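# Stand jars in both cart trays, then run cart

## Task

Get a jar standing upright inside each of the cart's two trays, sitting properly in its spot, one jar per tray (a tray might start out with a jar in it already). Then, while the cart is at rest, push the green button and keep it pressed briefly; this makes the cart travel past the arms from one cover to the other in a single uninterrupted run, with the green lamp on the cover beside the right arm glowing while it moves. Blocking the cart or slowing it almost to a halt for longer than an instant makes the task fail. Only end the scene after the cart has come to rest again.

## Robot and tools

Robot: two arms on a table, left_arm (base near y = +0.358 m, carrying a left hand) and right_arm (base near y = -0.360 m, carrying a right hand). Each hand has five fingers driven by six motors. A post stands on the floor behind the arms. Loose objects may occasionally get nudged by something else.

Frames: the scene frame has its origin at table-top height between the arms, +x out over the table, +y toward left_arm, +z up. Fixed cameras and the table use the scene frame. Each arm reports its hand pose (end_effector_position in metres, end_effector_quat_wxyz) in its own base frame. Offsets you send are measured along the axes of that arm's current Hand target. The hand point sits 0.05 m in front of the palm and 0.15 m out from the wrist face: its +z runs along the straight fingers, +y out of the palm, +x across the palm away from the thumb on the right hand and toward the thumb on the left hand. Straight fingertips end 0.06 to 0.07 m past the point along +z and lie 0.06 m behind it along -y. A bracket on the little-finger side of the wrist can strike things.

The row (used by execute_actions and move): 28 numbers, each in [-1, 1], always the full set even if one arm is idle. Order: left_arm dx, dy, dz, rx, ry, rz; left hand little, ring, middle, index, thumb_bend, thumb_turn; left_gripper force_limit, speed; then the same 14 for right_arm and right_gripper. The six pose numbers are an offset, not a pose, counted from that arm's Hand target as it stands when the action or move begins; every row of an action counts from that same start, not from the row before, and repeating an offset moves the arm further. Scale: 1.0 equals 0.6 m or 180 degrees; rx, ry, rz form one rotation vector. Six zeros asks an arm for nothing new. Finger numbers are absolute targets: +1 straight/open, -1 curled/closed; thumb_turn +1 beside the palm, -1 across in front of it. force_limit maps -1..+1 to about 0..10 N at the fingertip (0..15 N for the two thumb motors). speed rises linearly to full at +0.48 and stays full above; full-speed closing takes 0.49 s. For a gentle grip close at speed -0.94 or below. There is no 'no change' value: to keep a hand as is, resend the last eight hand numbers you actually sent it (or, before any were sent, its hand_measured six plus hand_force_limit and hand_speed). With the thumb turned in, the hand encloses objects roughly 0.035 to 0.065 m thick, or a handle down to about 0.025 m.

execute_actions: actions is a list of actions; each action is up to 15 rows, one per 1/30 s step, the last row held to step 15. cameras picks images by name, ["all"] for all; an empty actions list returns all images by default.

move: target is one 28-number row or a list of up to 15 rows, all offsets from the same starting Hand targets. It drives each hand point in a straight line; all paths finish together and are capped at 10 s. speed is m/s, 0.002 to 4.3, default 0.25 (turns up to twice that in rad/s), one value or one per target. blend (m) rounds corners of a list; 0 stops at each target. blocking=false returns after about 0.5 s while motion continues. Paths do not avoid obstacles or the other arm; faster moves overshoot and hit harder. Hand numbers of later targets are applied on arrival.

wait: seconds 0 to 3600, sends nothing new, lets a running move continue. stop: brakes the current move. zoom_image: camera plus region [x0, y0, x1, y1] in pixels, at most 504 by 504, on the newest image. show_instructions: displays the reference pages. finished_scene: ends the scene for good (scene 1).

Results: each call reports joint positions, velocities, torques, Hand target (your last commanded pose after clipping, base frame), hand_measured, hand_stopped_by (moving, target, force, stalled, fault), hand_load_n (positive means pushed open; a dropped grip shows as load near 0). A move adds a 'move:' line with an ending such as done, off_target, moving, held or fault and limits such as paced or held. MOTOR HOT and OVER-TEMPERATURE FAULT lines warn of heating; an overheated arm goes limp for 30 to 60 s. Resting 1 to 3 cm (sometimes 5) below the commanded pose is normal friction and sag, not contact. Orientation commands are clipped to 40 degrees from the measured one per step.

Cameras: cam_head_left, cam_head_right, cam_high, cam_low (896x504, fixed, scene frame), cam_left_wrist, cam_right_wrist (616x616 fisheye, move with the arms).

Avoid: dropping anything even a few millimetres, releasing a moving jar, knocking jars or glassware over or off the table, ramming fixed or heavy things, hard presses, pushing the arms or hands into each other, closing one hand on the other's fingers, overloading fingers. To end a push against something, command the target back beyond the hand point. Once the cart is running, keep both arms and the jars clear of its path so it is never held or slowed.

Each tool is called as name([rows], argument=value, ...), one row to a line, values as JSON.

Reference images:

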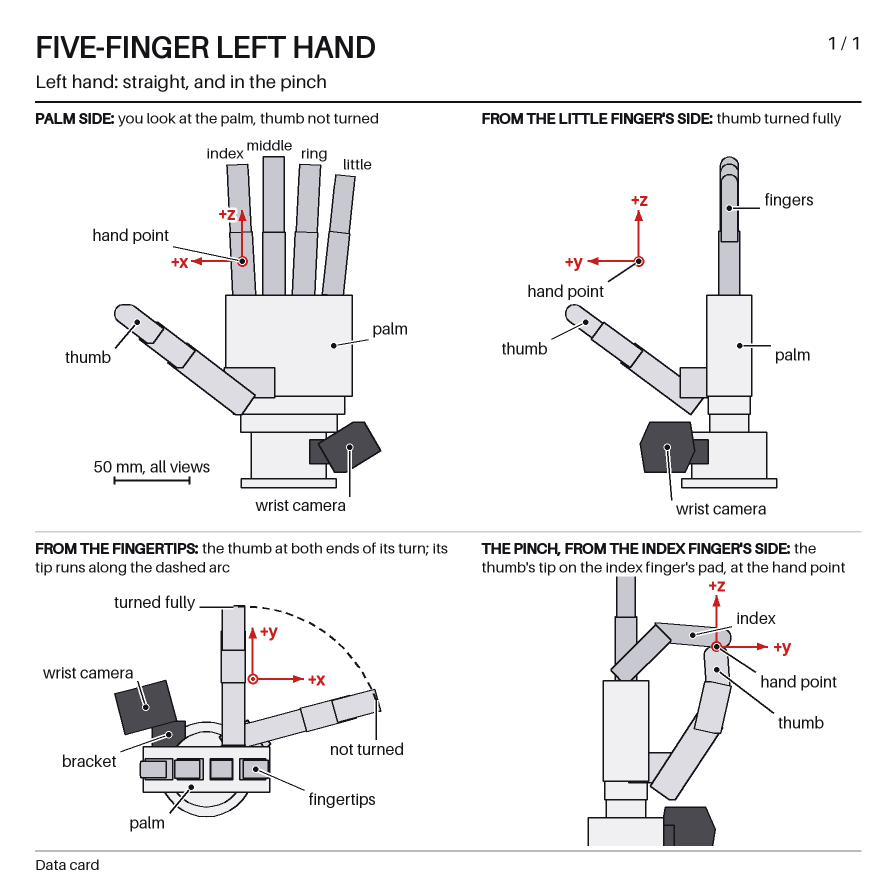

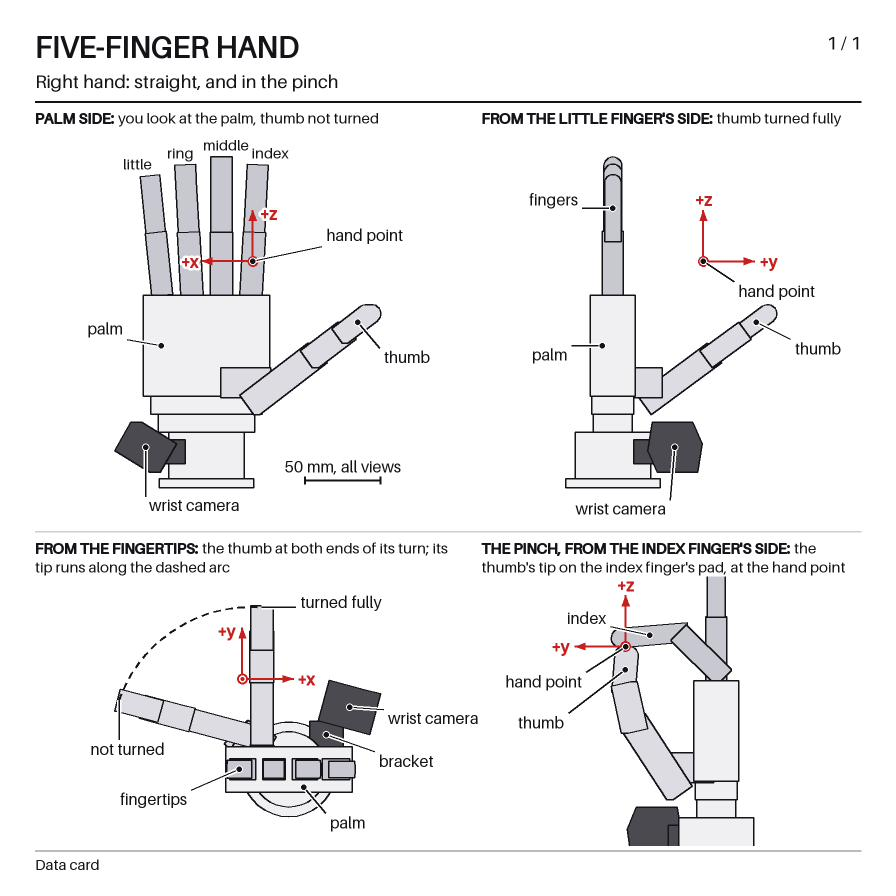

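## Session

execute_actions(actions=[])

Scene clock: 0.00 s.
left_arm: end_effector_position=(+0.3084, +0.0132, +0.3509) hand_measured=(+1.000, +1.000, +1.000, +1.000, +1.000, +1.000) hand_load_n=(+0.0, +0.0, +0.0, +0.0, +0.0, +0.0) hand_stopped_by=(target, target, target, target, target, target) hand_force_limit=0.00 hand_speed=-0.80 end_effector_quat_wxyz=(+0.105, +0.309, +0.944, +0.041) | right_arm: end_effector_position=(-0.3768, -0.2026, +0.3597) hand_measured=(+1.000, +1.000, +1.000, +1.000, +1.000, +1.000) hand_load_n=(+0.0, +0.0, +0.0, +0.0, +0.5, +0.0) hand_stopped_by=(target, target, target, target, target, target) hand_force_limit=0.00 hand_speed=-0.80 end_effector_quat_wxyz=(-0.185, +0.868, +0.402, -0.224)
Joint positions: left_arm=[-0.214 1.023 1.343 -1.674 -0.059 1.995] | right_arm=[-2.614 1.174 1.452 -1.405 0.404 1.138]
Joint velocities: within noise
Joint torques (N m): no reading
Heat: left arm: hottest shoulder 31 °C; right arm: hottest shoulder 32 °C.
Hand target: left_arm +0.3115, +0.0125, +0.3588; +0.114, +0.308, +0.943, +0.042 | right_arm -0.3799, -0.2044, +0.3707; -0.184, +0.867, +0.399, -0.236

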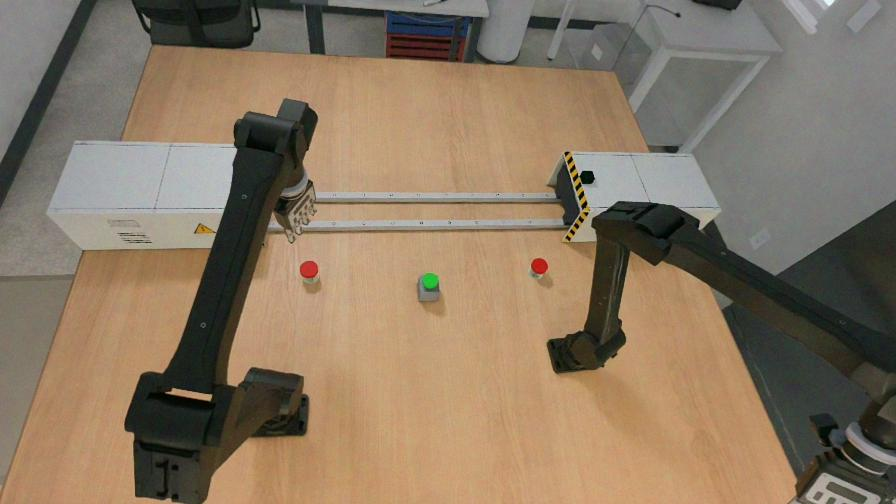

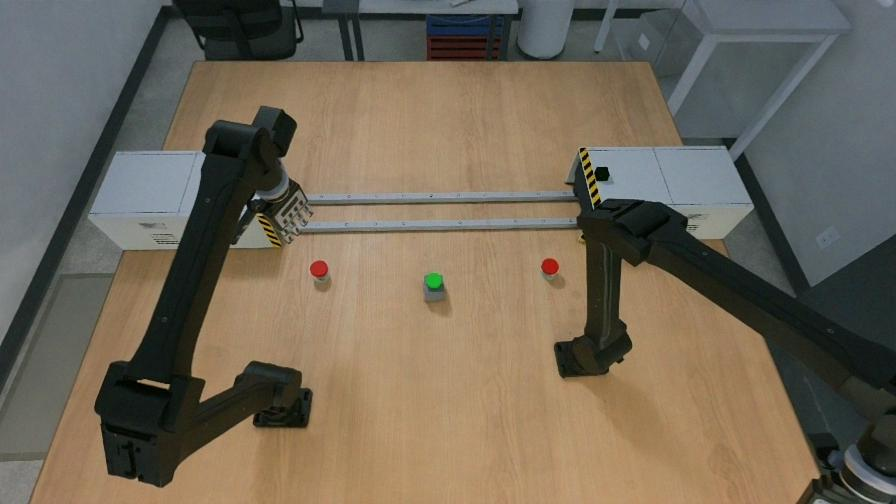

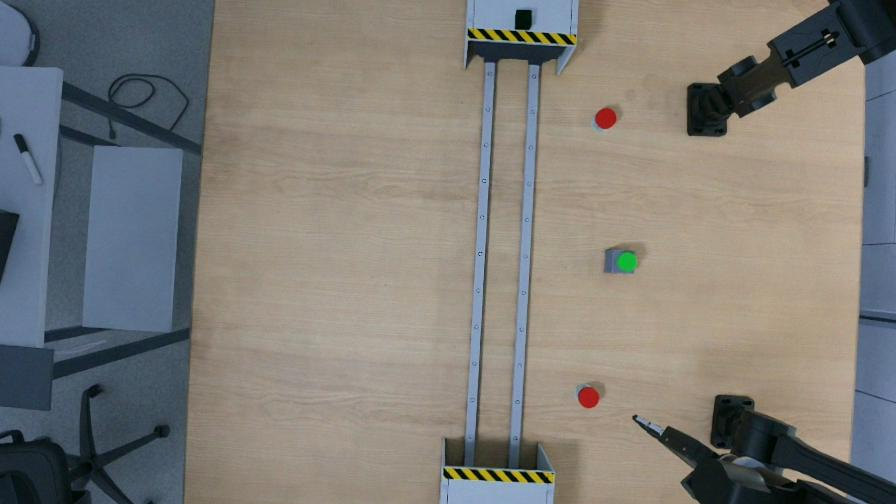

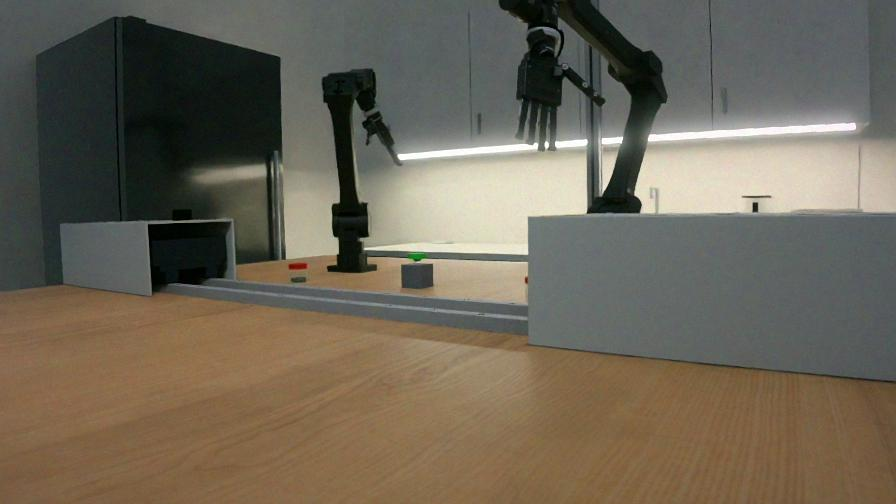

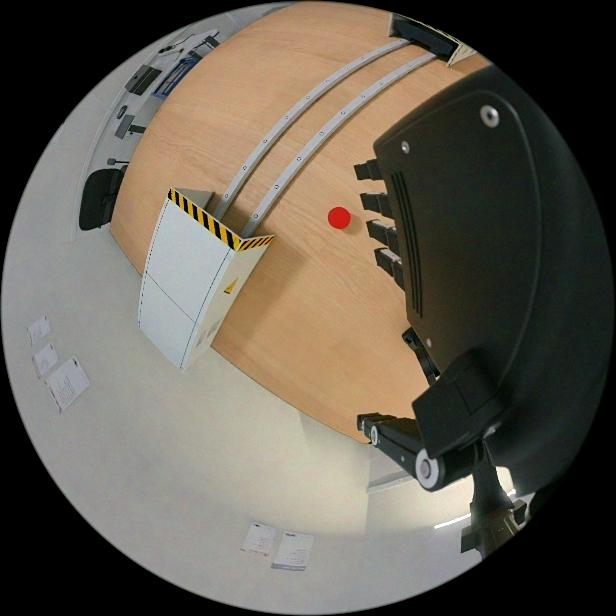

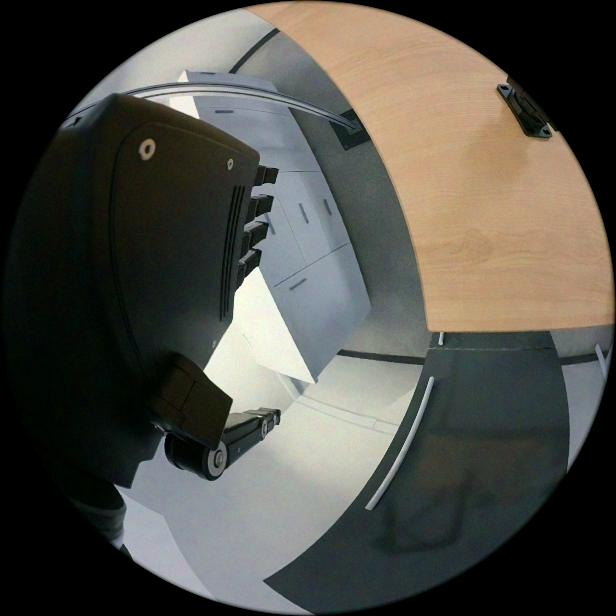

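zoom_image(camera="cam_low", region=[40, 190, 290, 310])

zoom_image(camera="cam_high", region=[420, 0, 620, 140])

zoom_image(camera="cam_high", region=[420, 360, 660, 504])

zoom_image(camera="cam_head_right", region=[520, 120, 760, 300])

zoom_image(camera="cam_low", region=[260, 220, 540, 350])

Scaled by 2.016.

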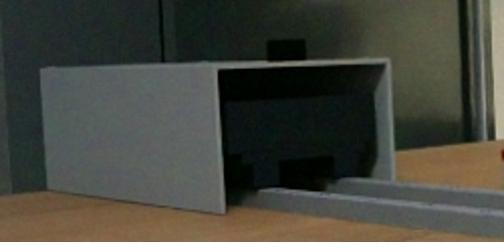

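Scaled by 2.520.

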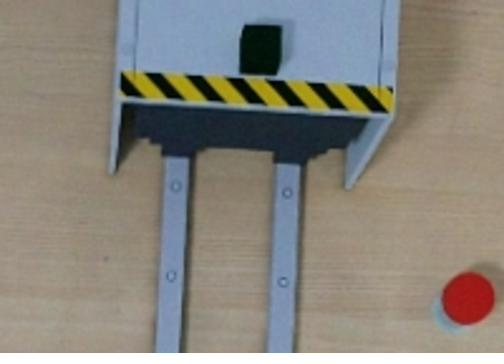

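Scaled by 2.100.

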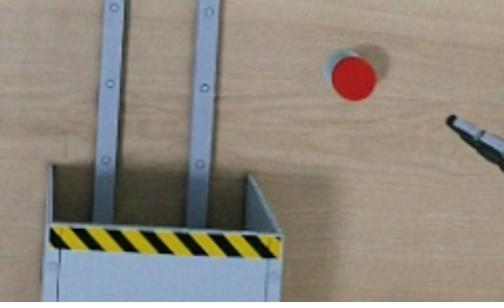

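Scaled by 2.100.

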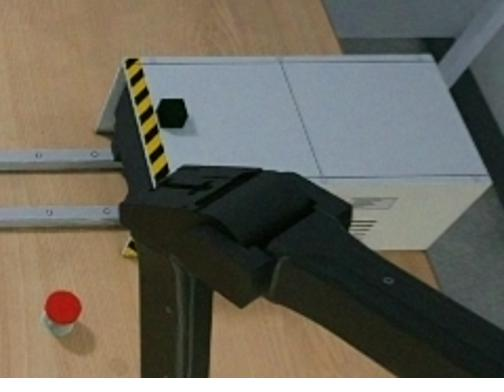

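Scaled by 1.800.

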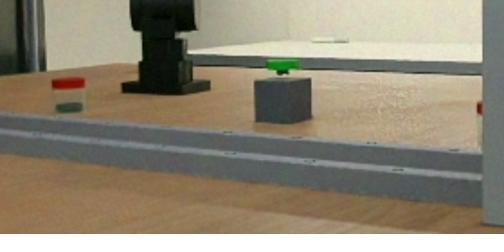

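move(target=[-0.0888,-0.0017,-0.0192,0.0706,-0.0842,-0.6519,-1,-1,-1,-1,1,1,0,-0.3,0.0588,0.598,-0.4288,-0.0971,-0.3113,-0.6150,1,1,1,1,1,1,0,-0.8], speed=0.3, cameras=["all"])

Scene clock: 44.60 s.
left_arm: end_effector_position=(+0.3435, -0.0213, +0.3657) hand_measured=(-1.000, -1.000, -1.000, -1.000, +1.000, +1.000) hand_load_n=(+0.0, +0.0, +0.0, +0.0, +0.0, +0.0) hand_stopped_by=(target, target, target, target, target, target) hand_force_limit=0.00 hand_speed=-0.30 end_effector_quat_wxyz=(+0.150, -0.628, +0.741, -0.183) | right_arm: end_effector_position=(-0.0025, -0.4247, +0.3708) hand_measured=(+1.000, +1.000, +1.000, +1.000, +1.000, +1.000) hand_load_n=(+0.0, +0.0, +0.0, +0.0, +0.0, +0.0) hand_stopped_by=(target, target, target, target, target, target) hand_force_limit=0.00 hand_speed=-0.80 end_effector_quat_wxyz=(-0.004, +0.024, +0.970, -0.242)
Joint positions: left_arm=[0.054 1.129 1.476 -1.451 0.107 0.194] | right_arm=[-1.653 1.31 1.635 -1.408 -0.02 -0.028]
Joint torques (N m): left_arm=[-0.21 -5.25 12.18 1.77 -0.04 -0.13] | right_arm=[-0.56 -8.53 13.38 0.87 -0.09 -0.1]
Heat: left arm: hottest elbow 34 °C; right arm: hottest elbow 34 °C.
Hand target: left_arm +0.3499, -0.0200, +0.3800; +0.169, -0.630, +0.732, -0.197 | right_arm +0.0003, -0.4309, +0.3907; -0.004, +0.014, +0.966, -0.259
Off the commanded pose: left_arm 0.016 m, 3 deg | right_arm 0.021 m, 2 deg.
move: off_target (left_arm, right_arm)
cam_left_wrist: T_world_to_cam=[[0.79707, -0.43379, 0.42013, -0.43416], [-0.58028, -0.7428, 0.33394, 0.05951], [0.16721, -0.50997, -0.84379, 0.35152]] pos_world=[0.32181, 0.03513, 0.45914]
cam_right_wrist: T_world_to_cam=[[-0.22109, 0.83247, -0.50805, 0.54932], [0.83893, 0.42798, 0.33619, 0.05972], [0.49731, -0.35189, -0.793, 0.26279]] pos_world=[-0.05934, -0.39038, 0.46739]

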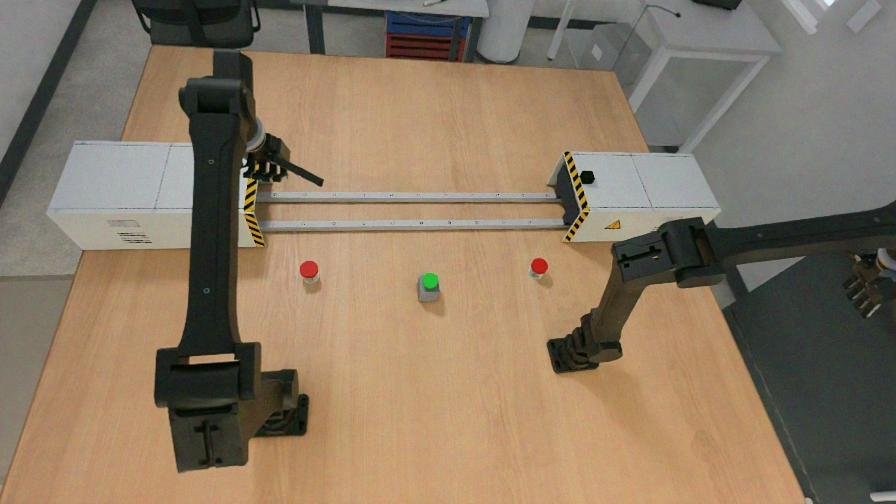

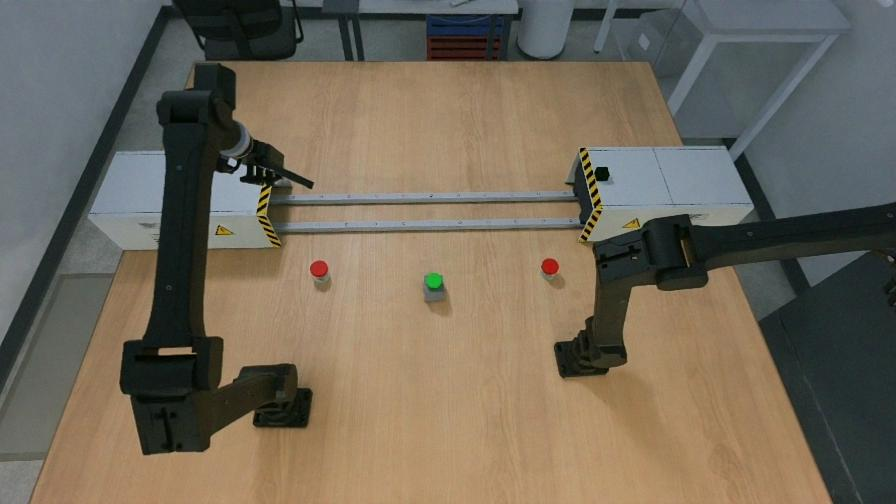

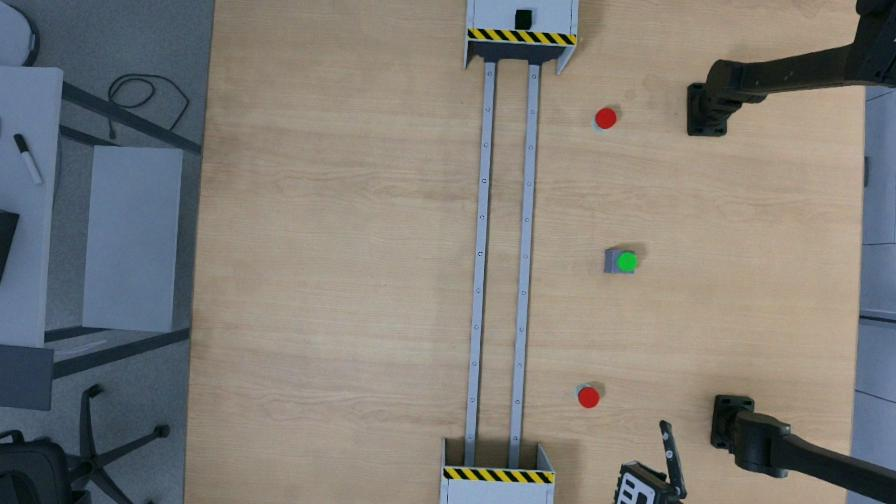

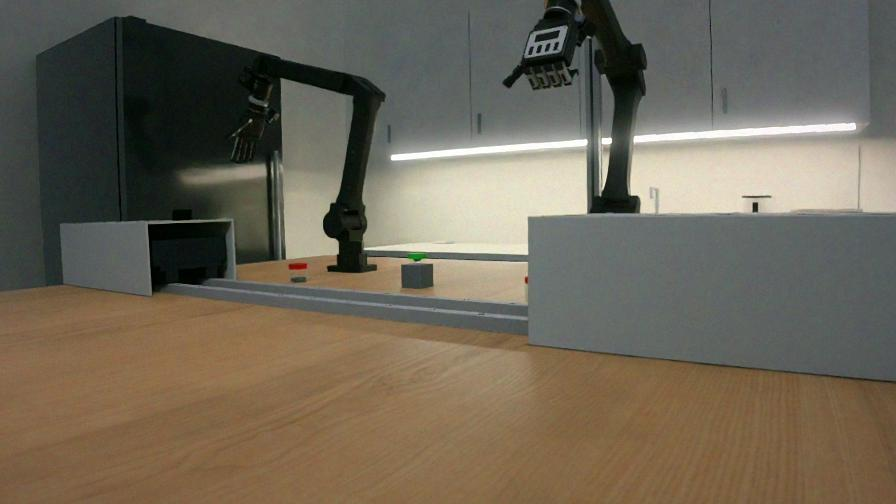

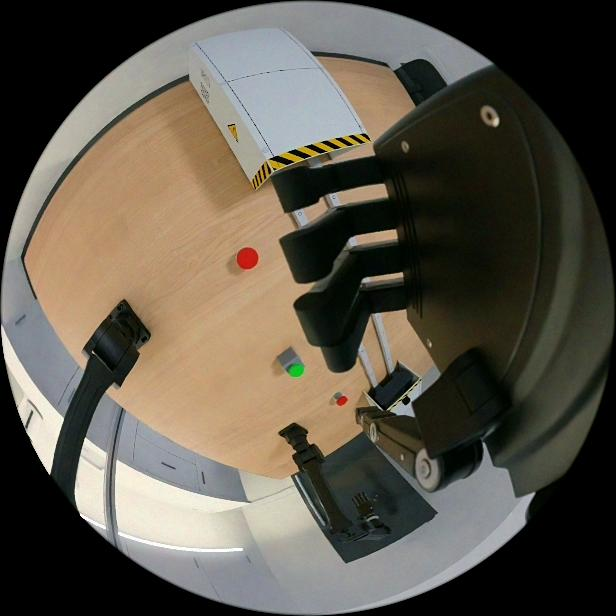

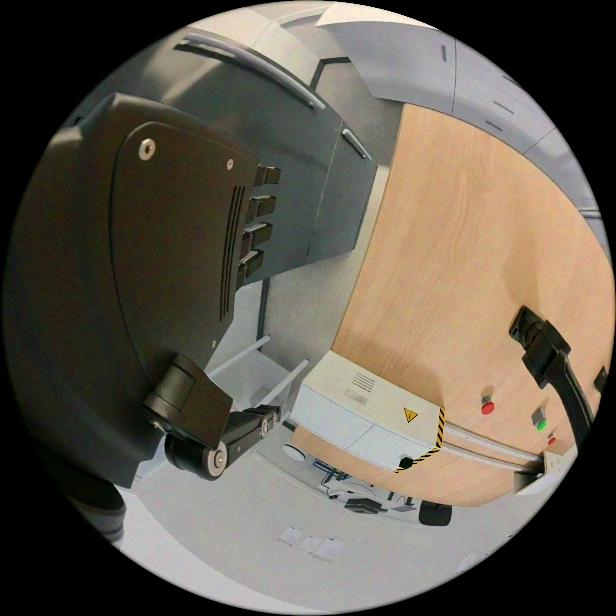

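move(target=[0.5402,0.2477,0.3382,-0.0805,0.0842,0.2036,-1,-1,-1,-1,1,1,0,-0.3,-0.5623,0.6448,-0.3530,0,-0.2546,-0.4411,1,1,1,1,1,1,0,-0.8], speed=0.3, cameras=["all"])

Scene clock: 53.07 s.
left_arm: end_effector_position=(+0.2686, -0.3285, +0.1261) hand_measured=(-1.000, -1.000, -1.000, -1.000, +1.000, +1.000) hand_load_n=(+0.0, +0.0, +0.0, +0.0, +0.0, +0.0) hand_stopped_by=(target, target, target, target, target, target) hand_force_limit=0.00 hand_speed=-0.30 end_effector_quat_wxyz=(+0.043, -0.351, +0.929, -0.110) | right_arm: end_effector_position=(+0.3391, -0.0013, +0.3570) hand_measured=(+1.000, +1.000, +1.000, +1.000, +1.000, +1.000) hand_load_n=(-0.5, +0.0, -0.5, +0.0, +0.0, +0.0) hand_stopped_by=(target, target, target, target, target, target) hand_force_limit=0.00 hand_speed=-0.80 end_effector_quat_wxyz=(-0.162, +0.687, -0.691, +0.159)
Joint positions: left_arm=[-0.814 1.48 1.18 -1.034 0.006 0.035] | right_arm=[-0.107 1.112 1.442 -1.446 -0.051 -0.089]
Joint torques (N m): left_arm=[-0.56 -9.35 10.73 1.37 0.07 -0.07] | right_arm=[-0.5 -6.07 13.22 1.76 0.02 0.05]
Heat: left arm: hottest elbow 35 °C; right arm: hottest elbow 35 °C.
Hand target: left_arm +0.2746, -0.3367, +0.1302; +0.046, -0.354, +0.926, -0.122 | right_arm +0.3506, -0.0002, +0.3803; -0.183, +0.683, -0.683, +0.183
Off the commanded pose: left_arm 0.011 m, 1 deg | right_arm 0.026 m, 4 deg.
move: off_target (left_arm, right_arm)
cam_left_wrist: T_world_to_cam=[[0.39231, -0.89777, 0.20028, -0.42306], [-0.86082, -0.2816, 0.4239, 0.08344], [-0.32416, -0.33871, -0.88329, 0.19842]] pos_world=[0.30212, -0.28911, 0.22462]
cam_right_wrist: T_world_to_cam=[[-0.8369, -0.25644, -0.48357, 0.46408], [-0.45412, 0.81852, 0.35186, 0.02993], [0.30558, 0.51407, -0.80147, 0.3001]] pos_world=[0.31028, -0.05976, 0.45441]

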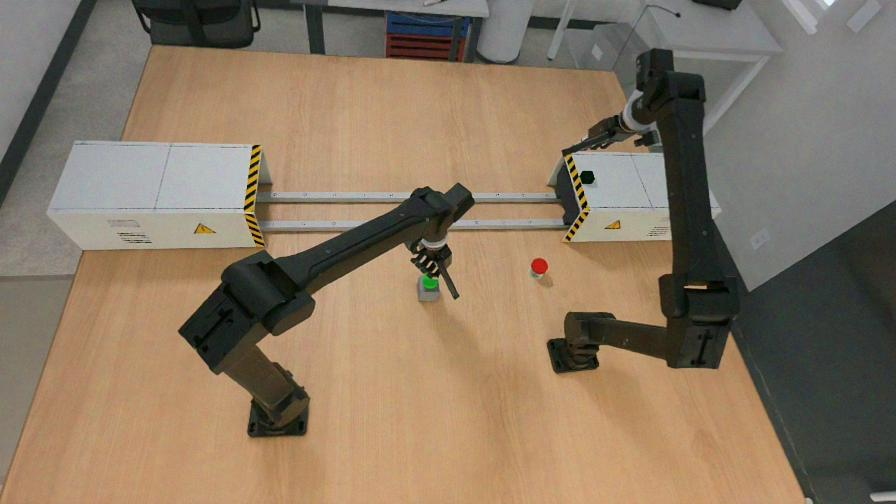

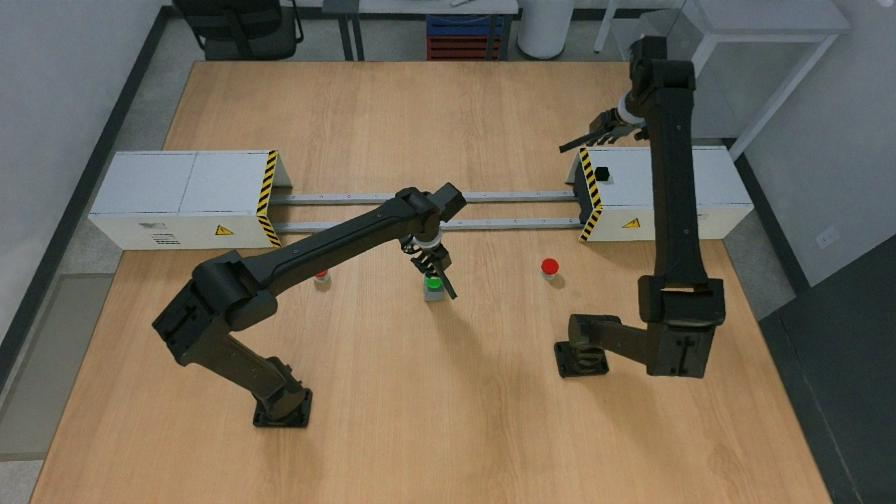

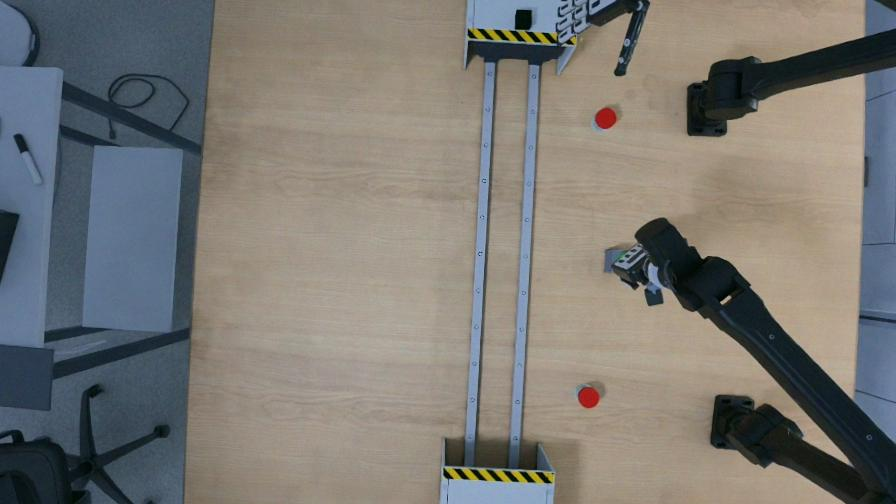

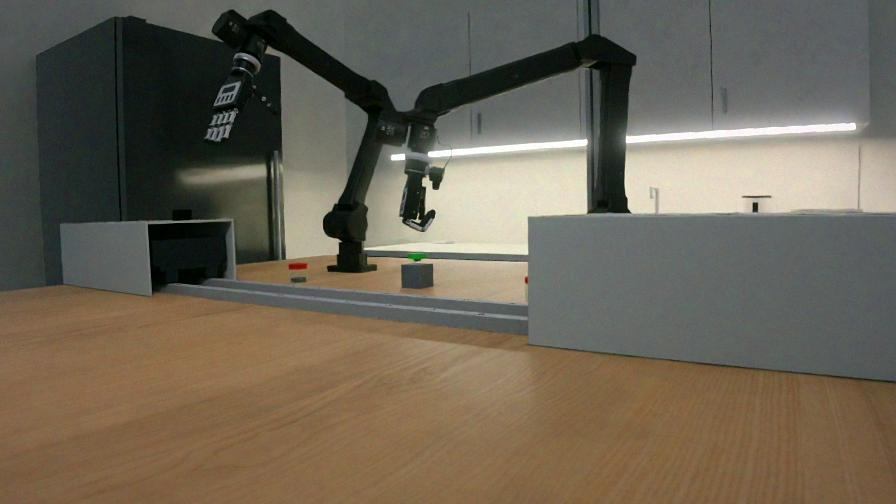

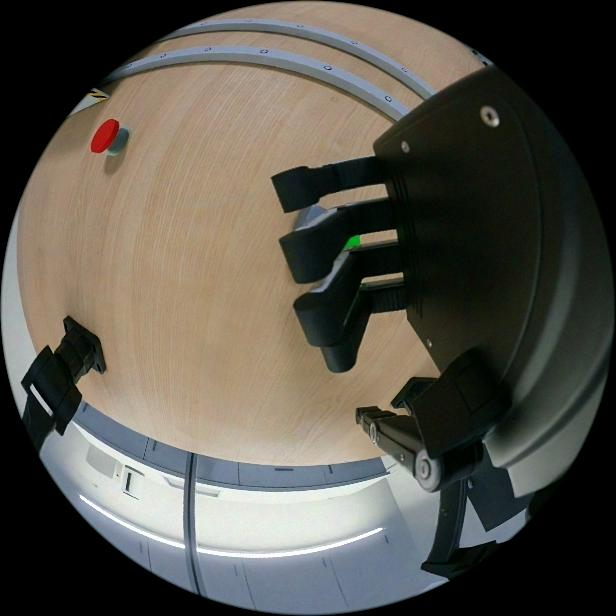

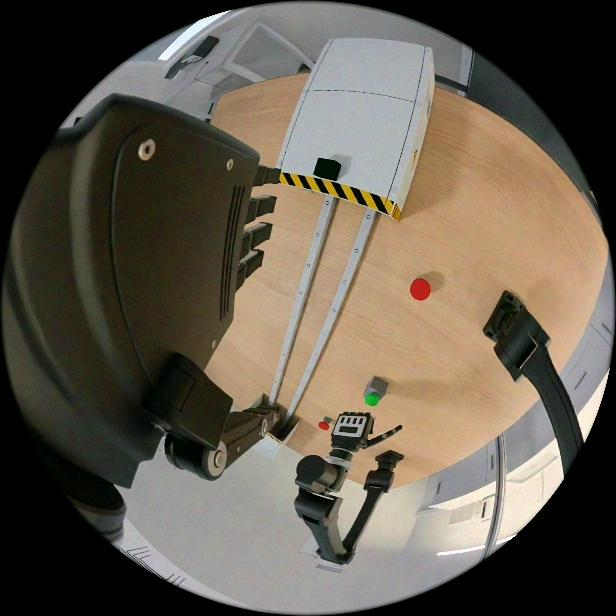

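move(target=[0.0015,0.0107,0.1042,0,0,0,-1,-1,-1,-1,1,1,0,-0.3,0,0,0,0,0,0,1,1,1,1,1,1,0,-0.8], speed=0.15, cameras=["cam_low","cam_right_wrist","cam_left_wrist","cam_high"])

Scene clock: 56.50 s.
left_arm: end_effector_position=(+0.2824, -0.3432, +0.0762) hand_measured=(-1.000, -1.000, -1.000, -1.000, +1.000, +1.000) hand_load_n=(+0.0, +0.0, +0.0, +0.0, +0.0, +0.0) hand_stopped_by=(target, target, target, target, target, target) hand_force_limit=0.00 hand_speed=-0.30 end_effector_quat_wxyz=(+0.048, -0.350, +0.927, -0.123) | right_arm: end_effector_position=(+0.3391, -0.0013, +0.3570) hand_measured=(+1.000, +1.000, +1.000, +1.000, +1.000, +1.000) hand_load_n=(+0.0, +0.0, +0.0, +0.0, +0.0, +0.0) hand_stopped_by=(target, target, target, target, target, target) hand_force_limit=0.00 hand_speed=-0.80 end_effector_quat_wxyz=(-0.162, +0.687, -0.691, +0.159)
Joint positions: left_arm=[-0.814 1.558 1.129 -0.876 0.006 0.034] | right_arm=[-0.107 1.112 1.442 -1.446 -0.051 -0.089]
Joint torques (N m): left_arm=[-0.79 -8.64 8.29 1.48 0.03 -0.1] | right_arm=[-0.5 -6.07 13.24 1.78 0.03 0.05]
Heat: left arm: hottest elbow 35 °C; right arm: hottest elbow 36 °C.
Hand target: left_arm +0.2805, -0.3447, +0.0681; +0.046, -0.354, +0.926, -0.122 | right_arm +0.3506, -0.0002, +0.3803; -0.183, +0.683, -0.683, +0.183
Off the commanded pose: left_arm 0.008 m, 1 deg | right_arm 0.026 m, 4 deg.
move: done
cam_left_wrist: T_world_to_cam=[[0.38847, -0.89324, 0.22632, -0.43099], [-0.86882, -0.27323, 0.41293, 0.11833], [-0.307, -0.35704, -0.8822, 0.14263]] pos_world=[0.31402, -0.30172, 0.17451]
cam_right_wrist: T_world_to_cam=[[-0.8369, -0.25644, -0.48357, 0.46408], [-0.45412, 0.81852, 0.35186, 0.02993], [0.30558, 0.51407, -0.80147, 0.3001]] pos_world=[0.31028, -0.05976, 0.45441]
Images, in order (width x height): cam_high 896x504, cam_low 896x504, cam_left_wrist 616x616, cam_right_wrist 616x616.

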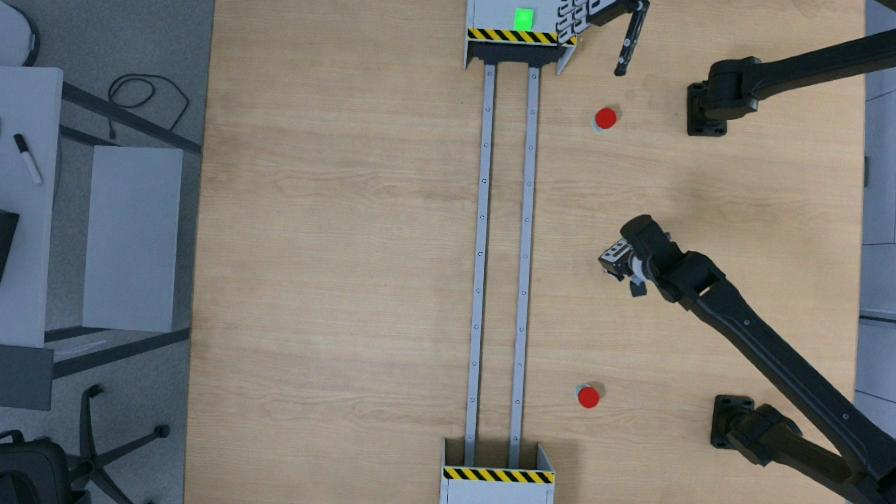

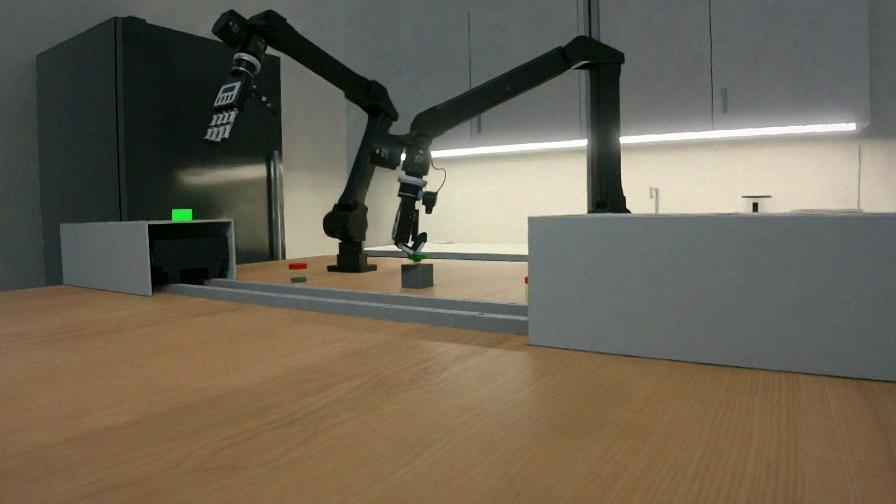

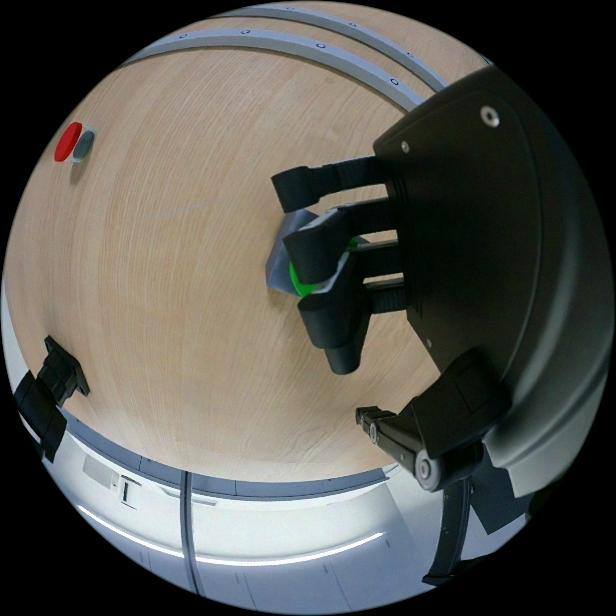

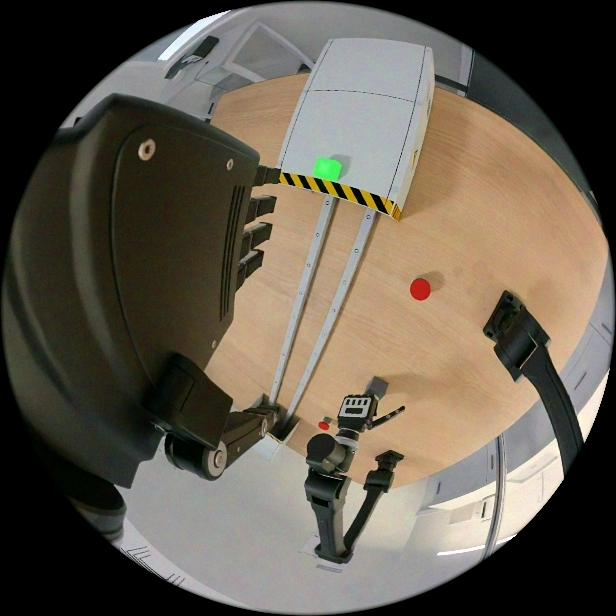

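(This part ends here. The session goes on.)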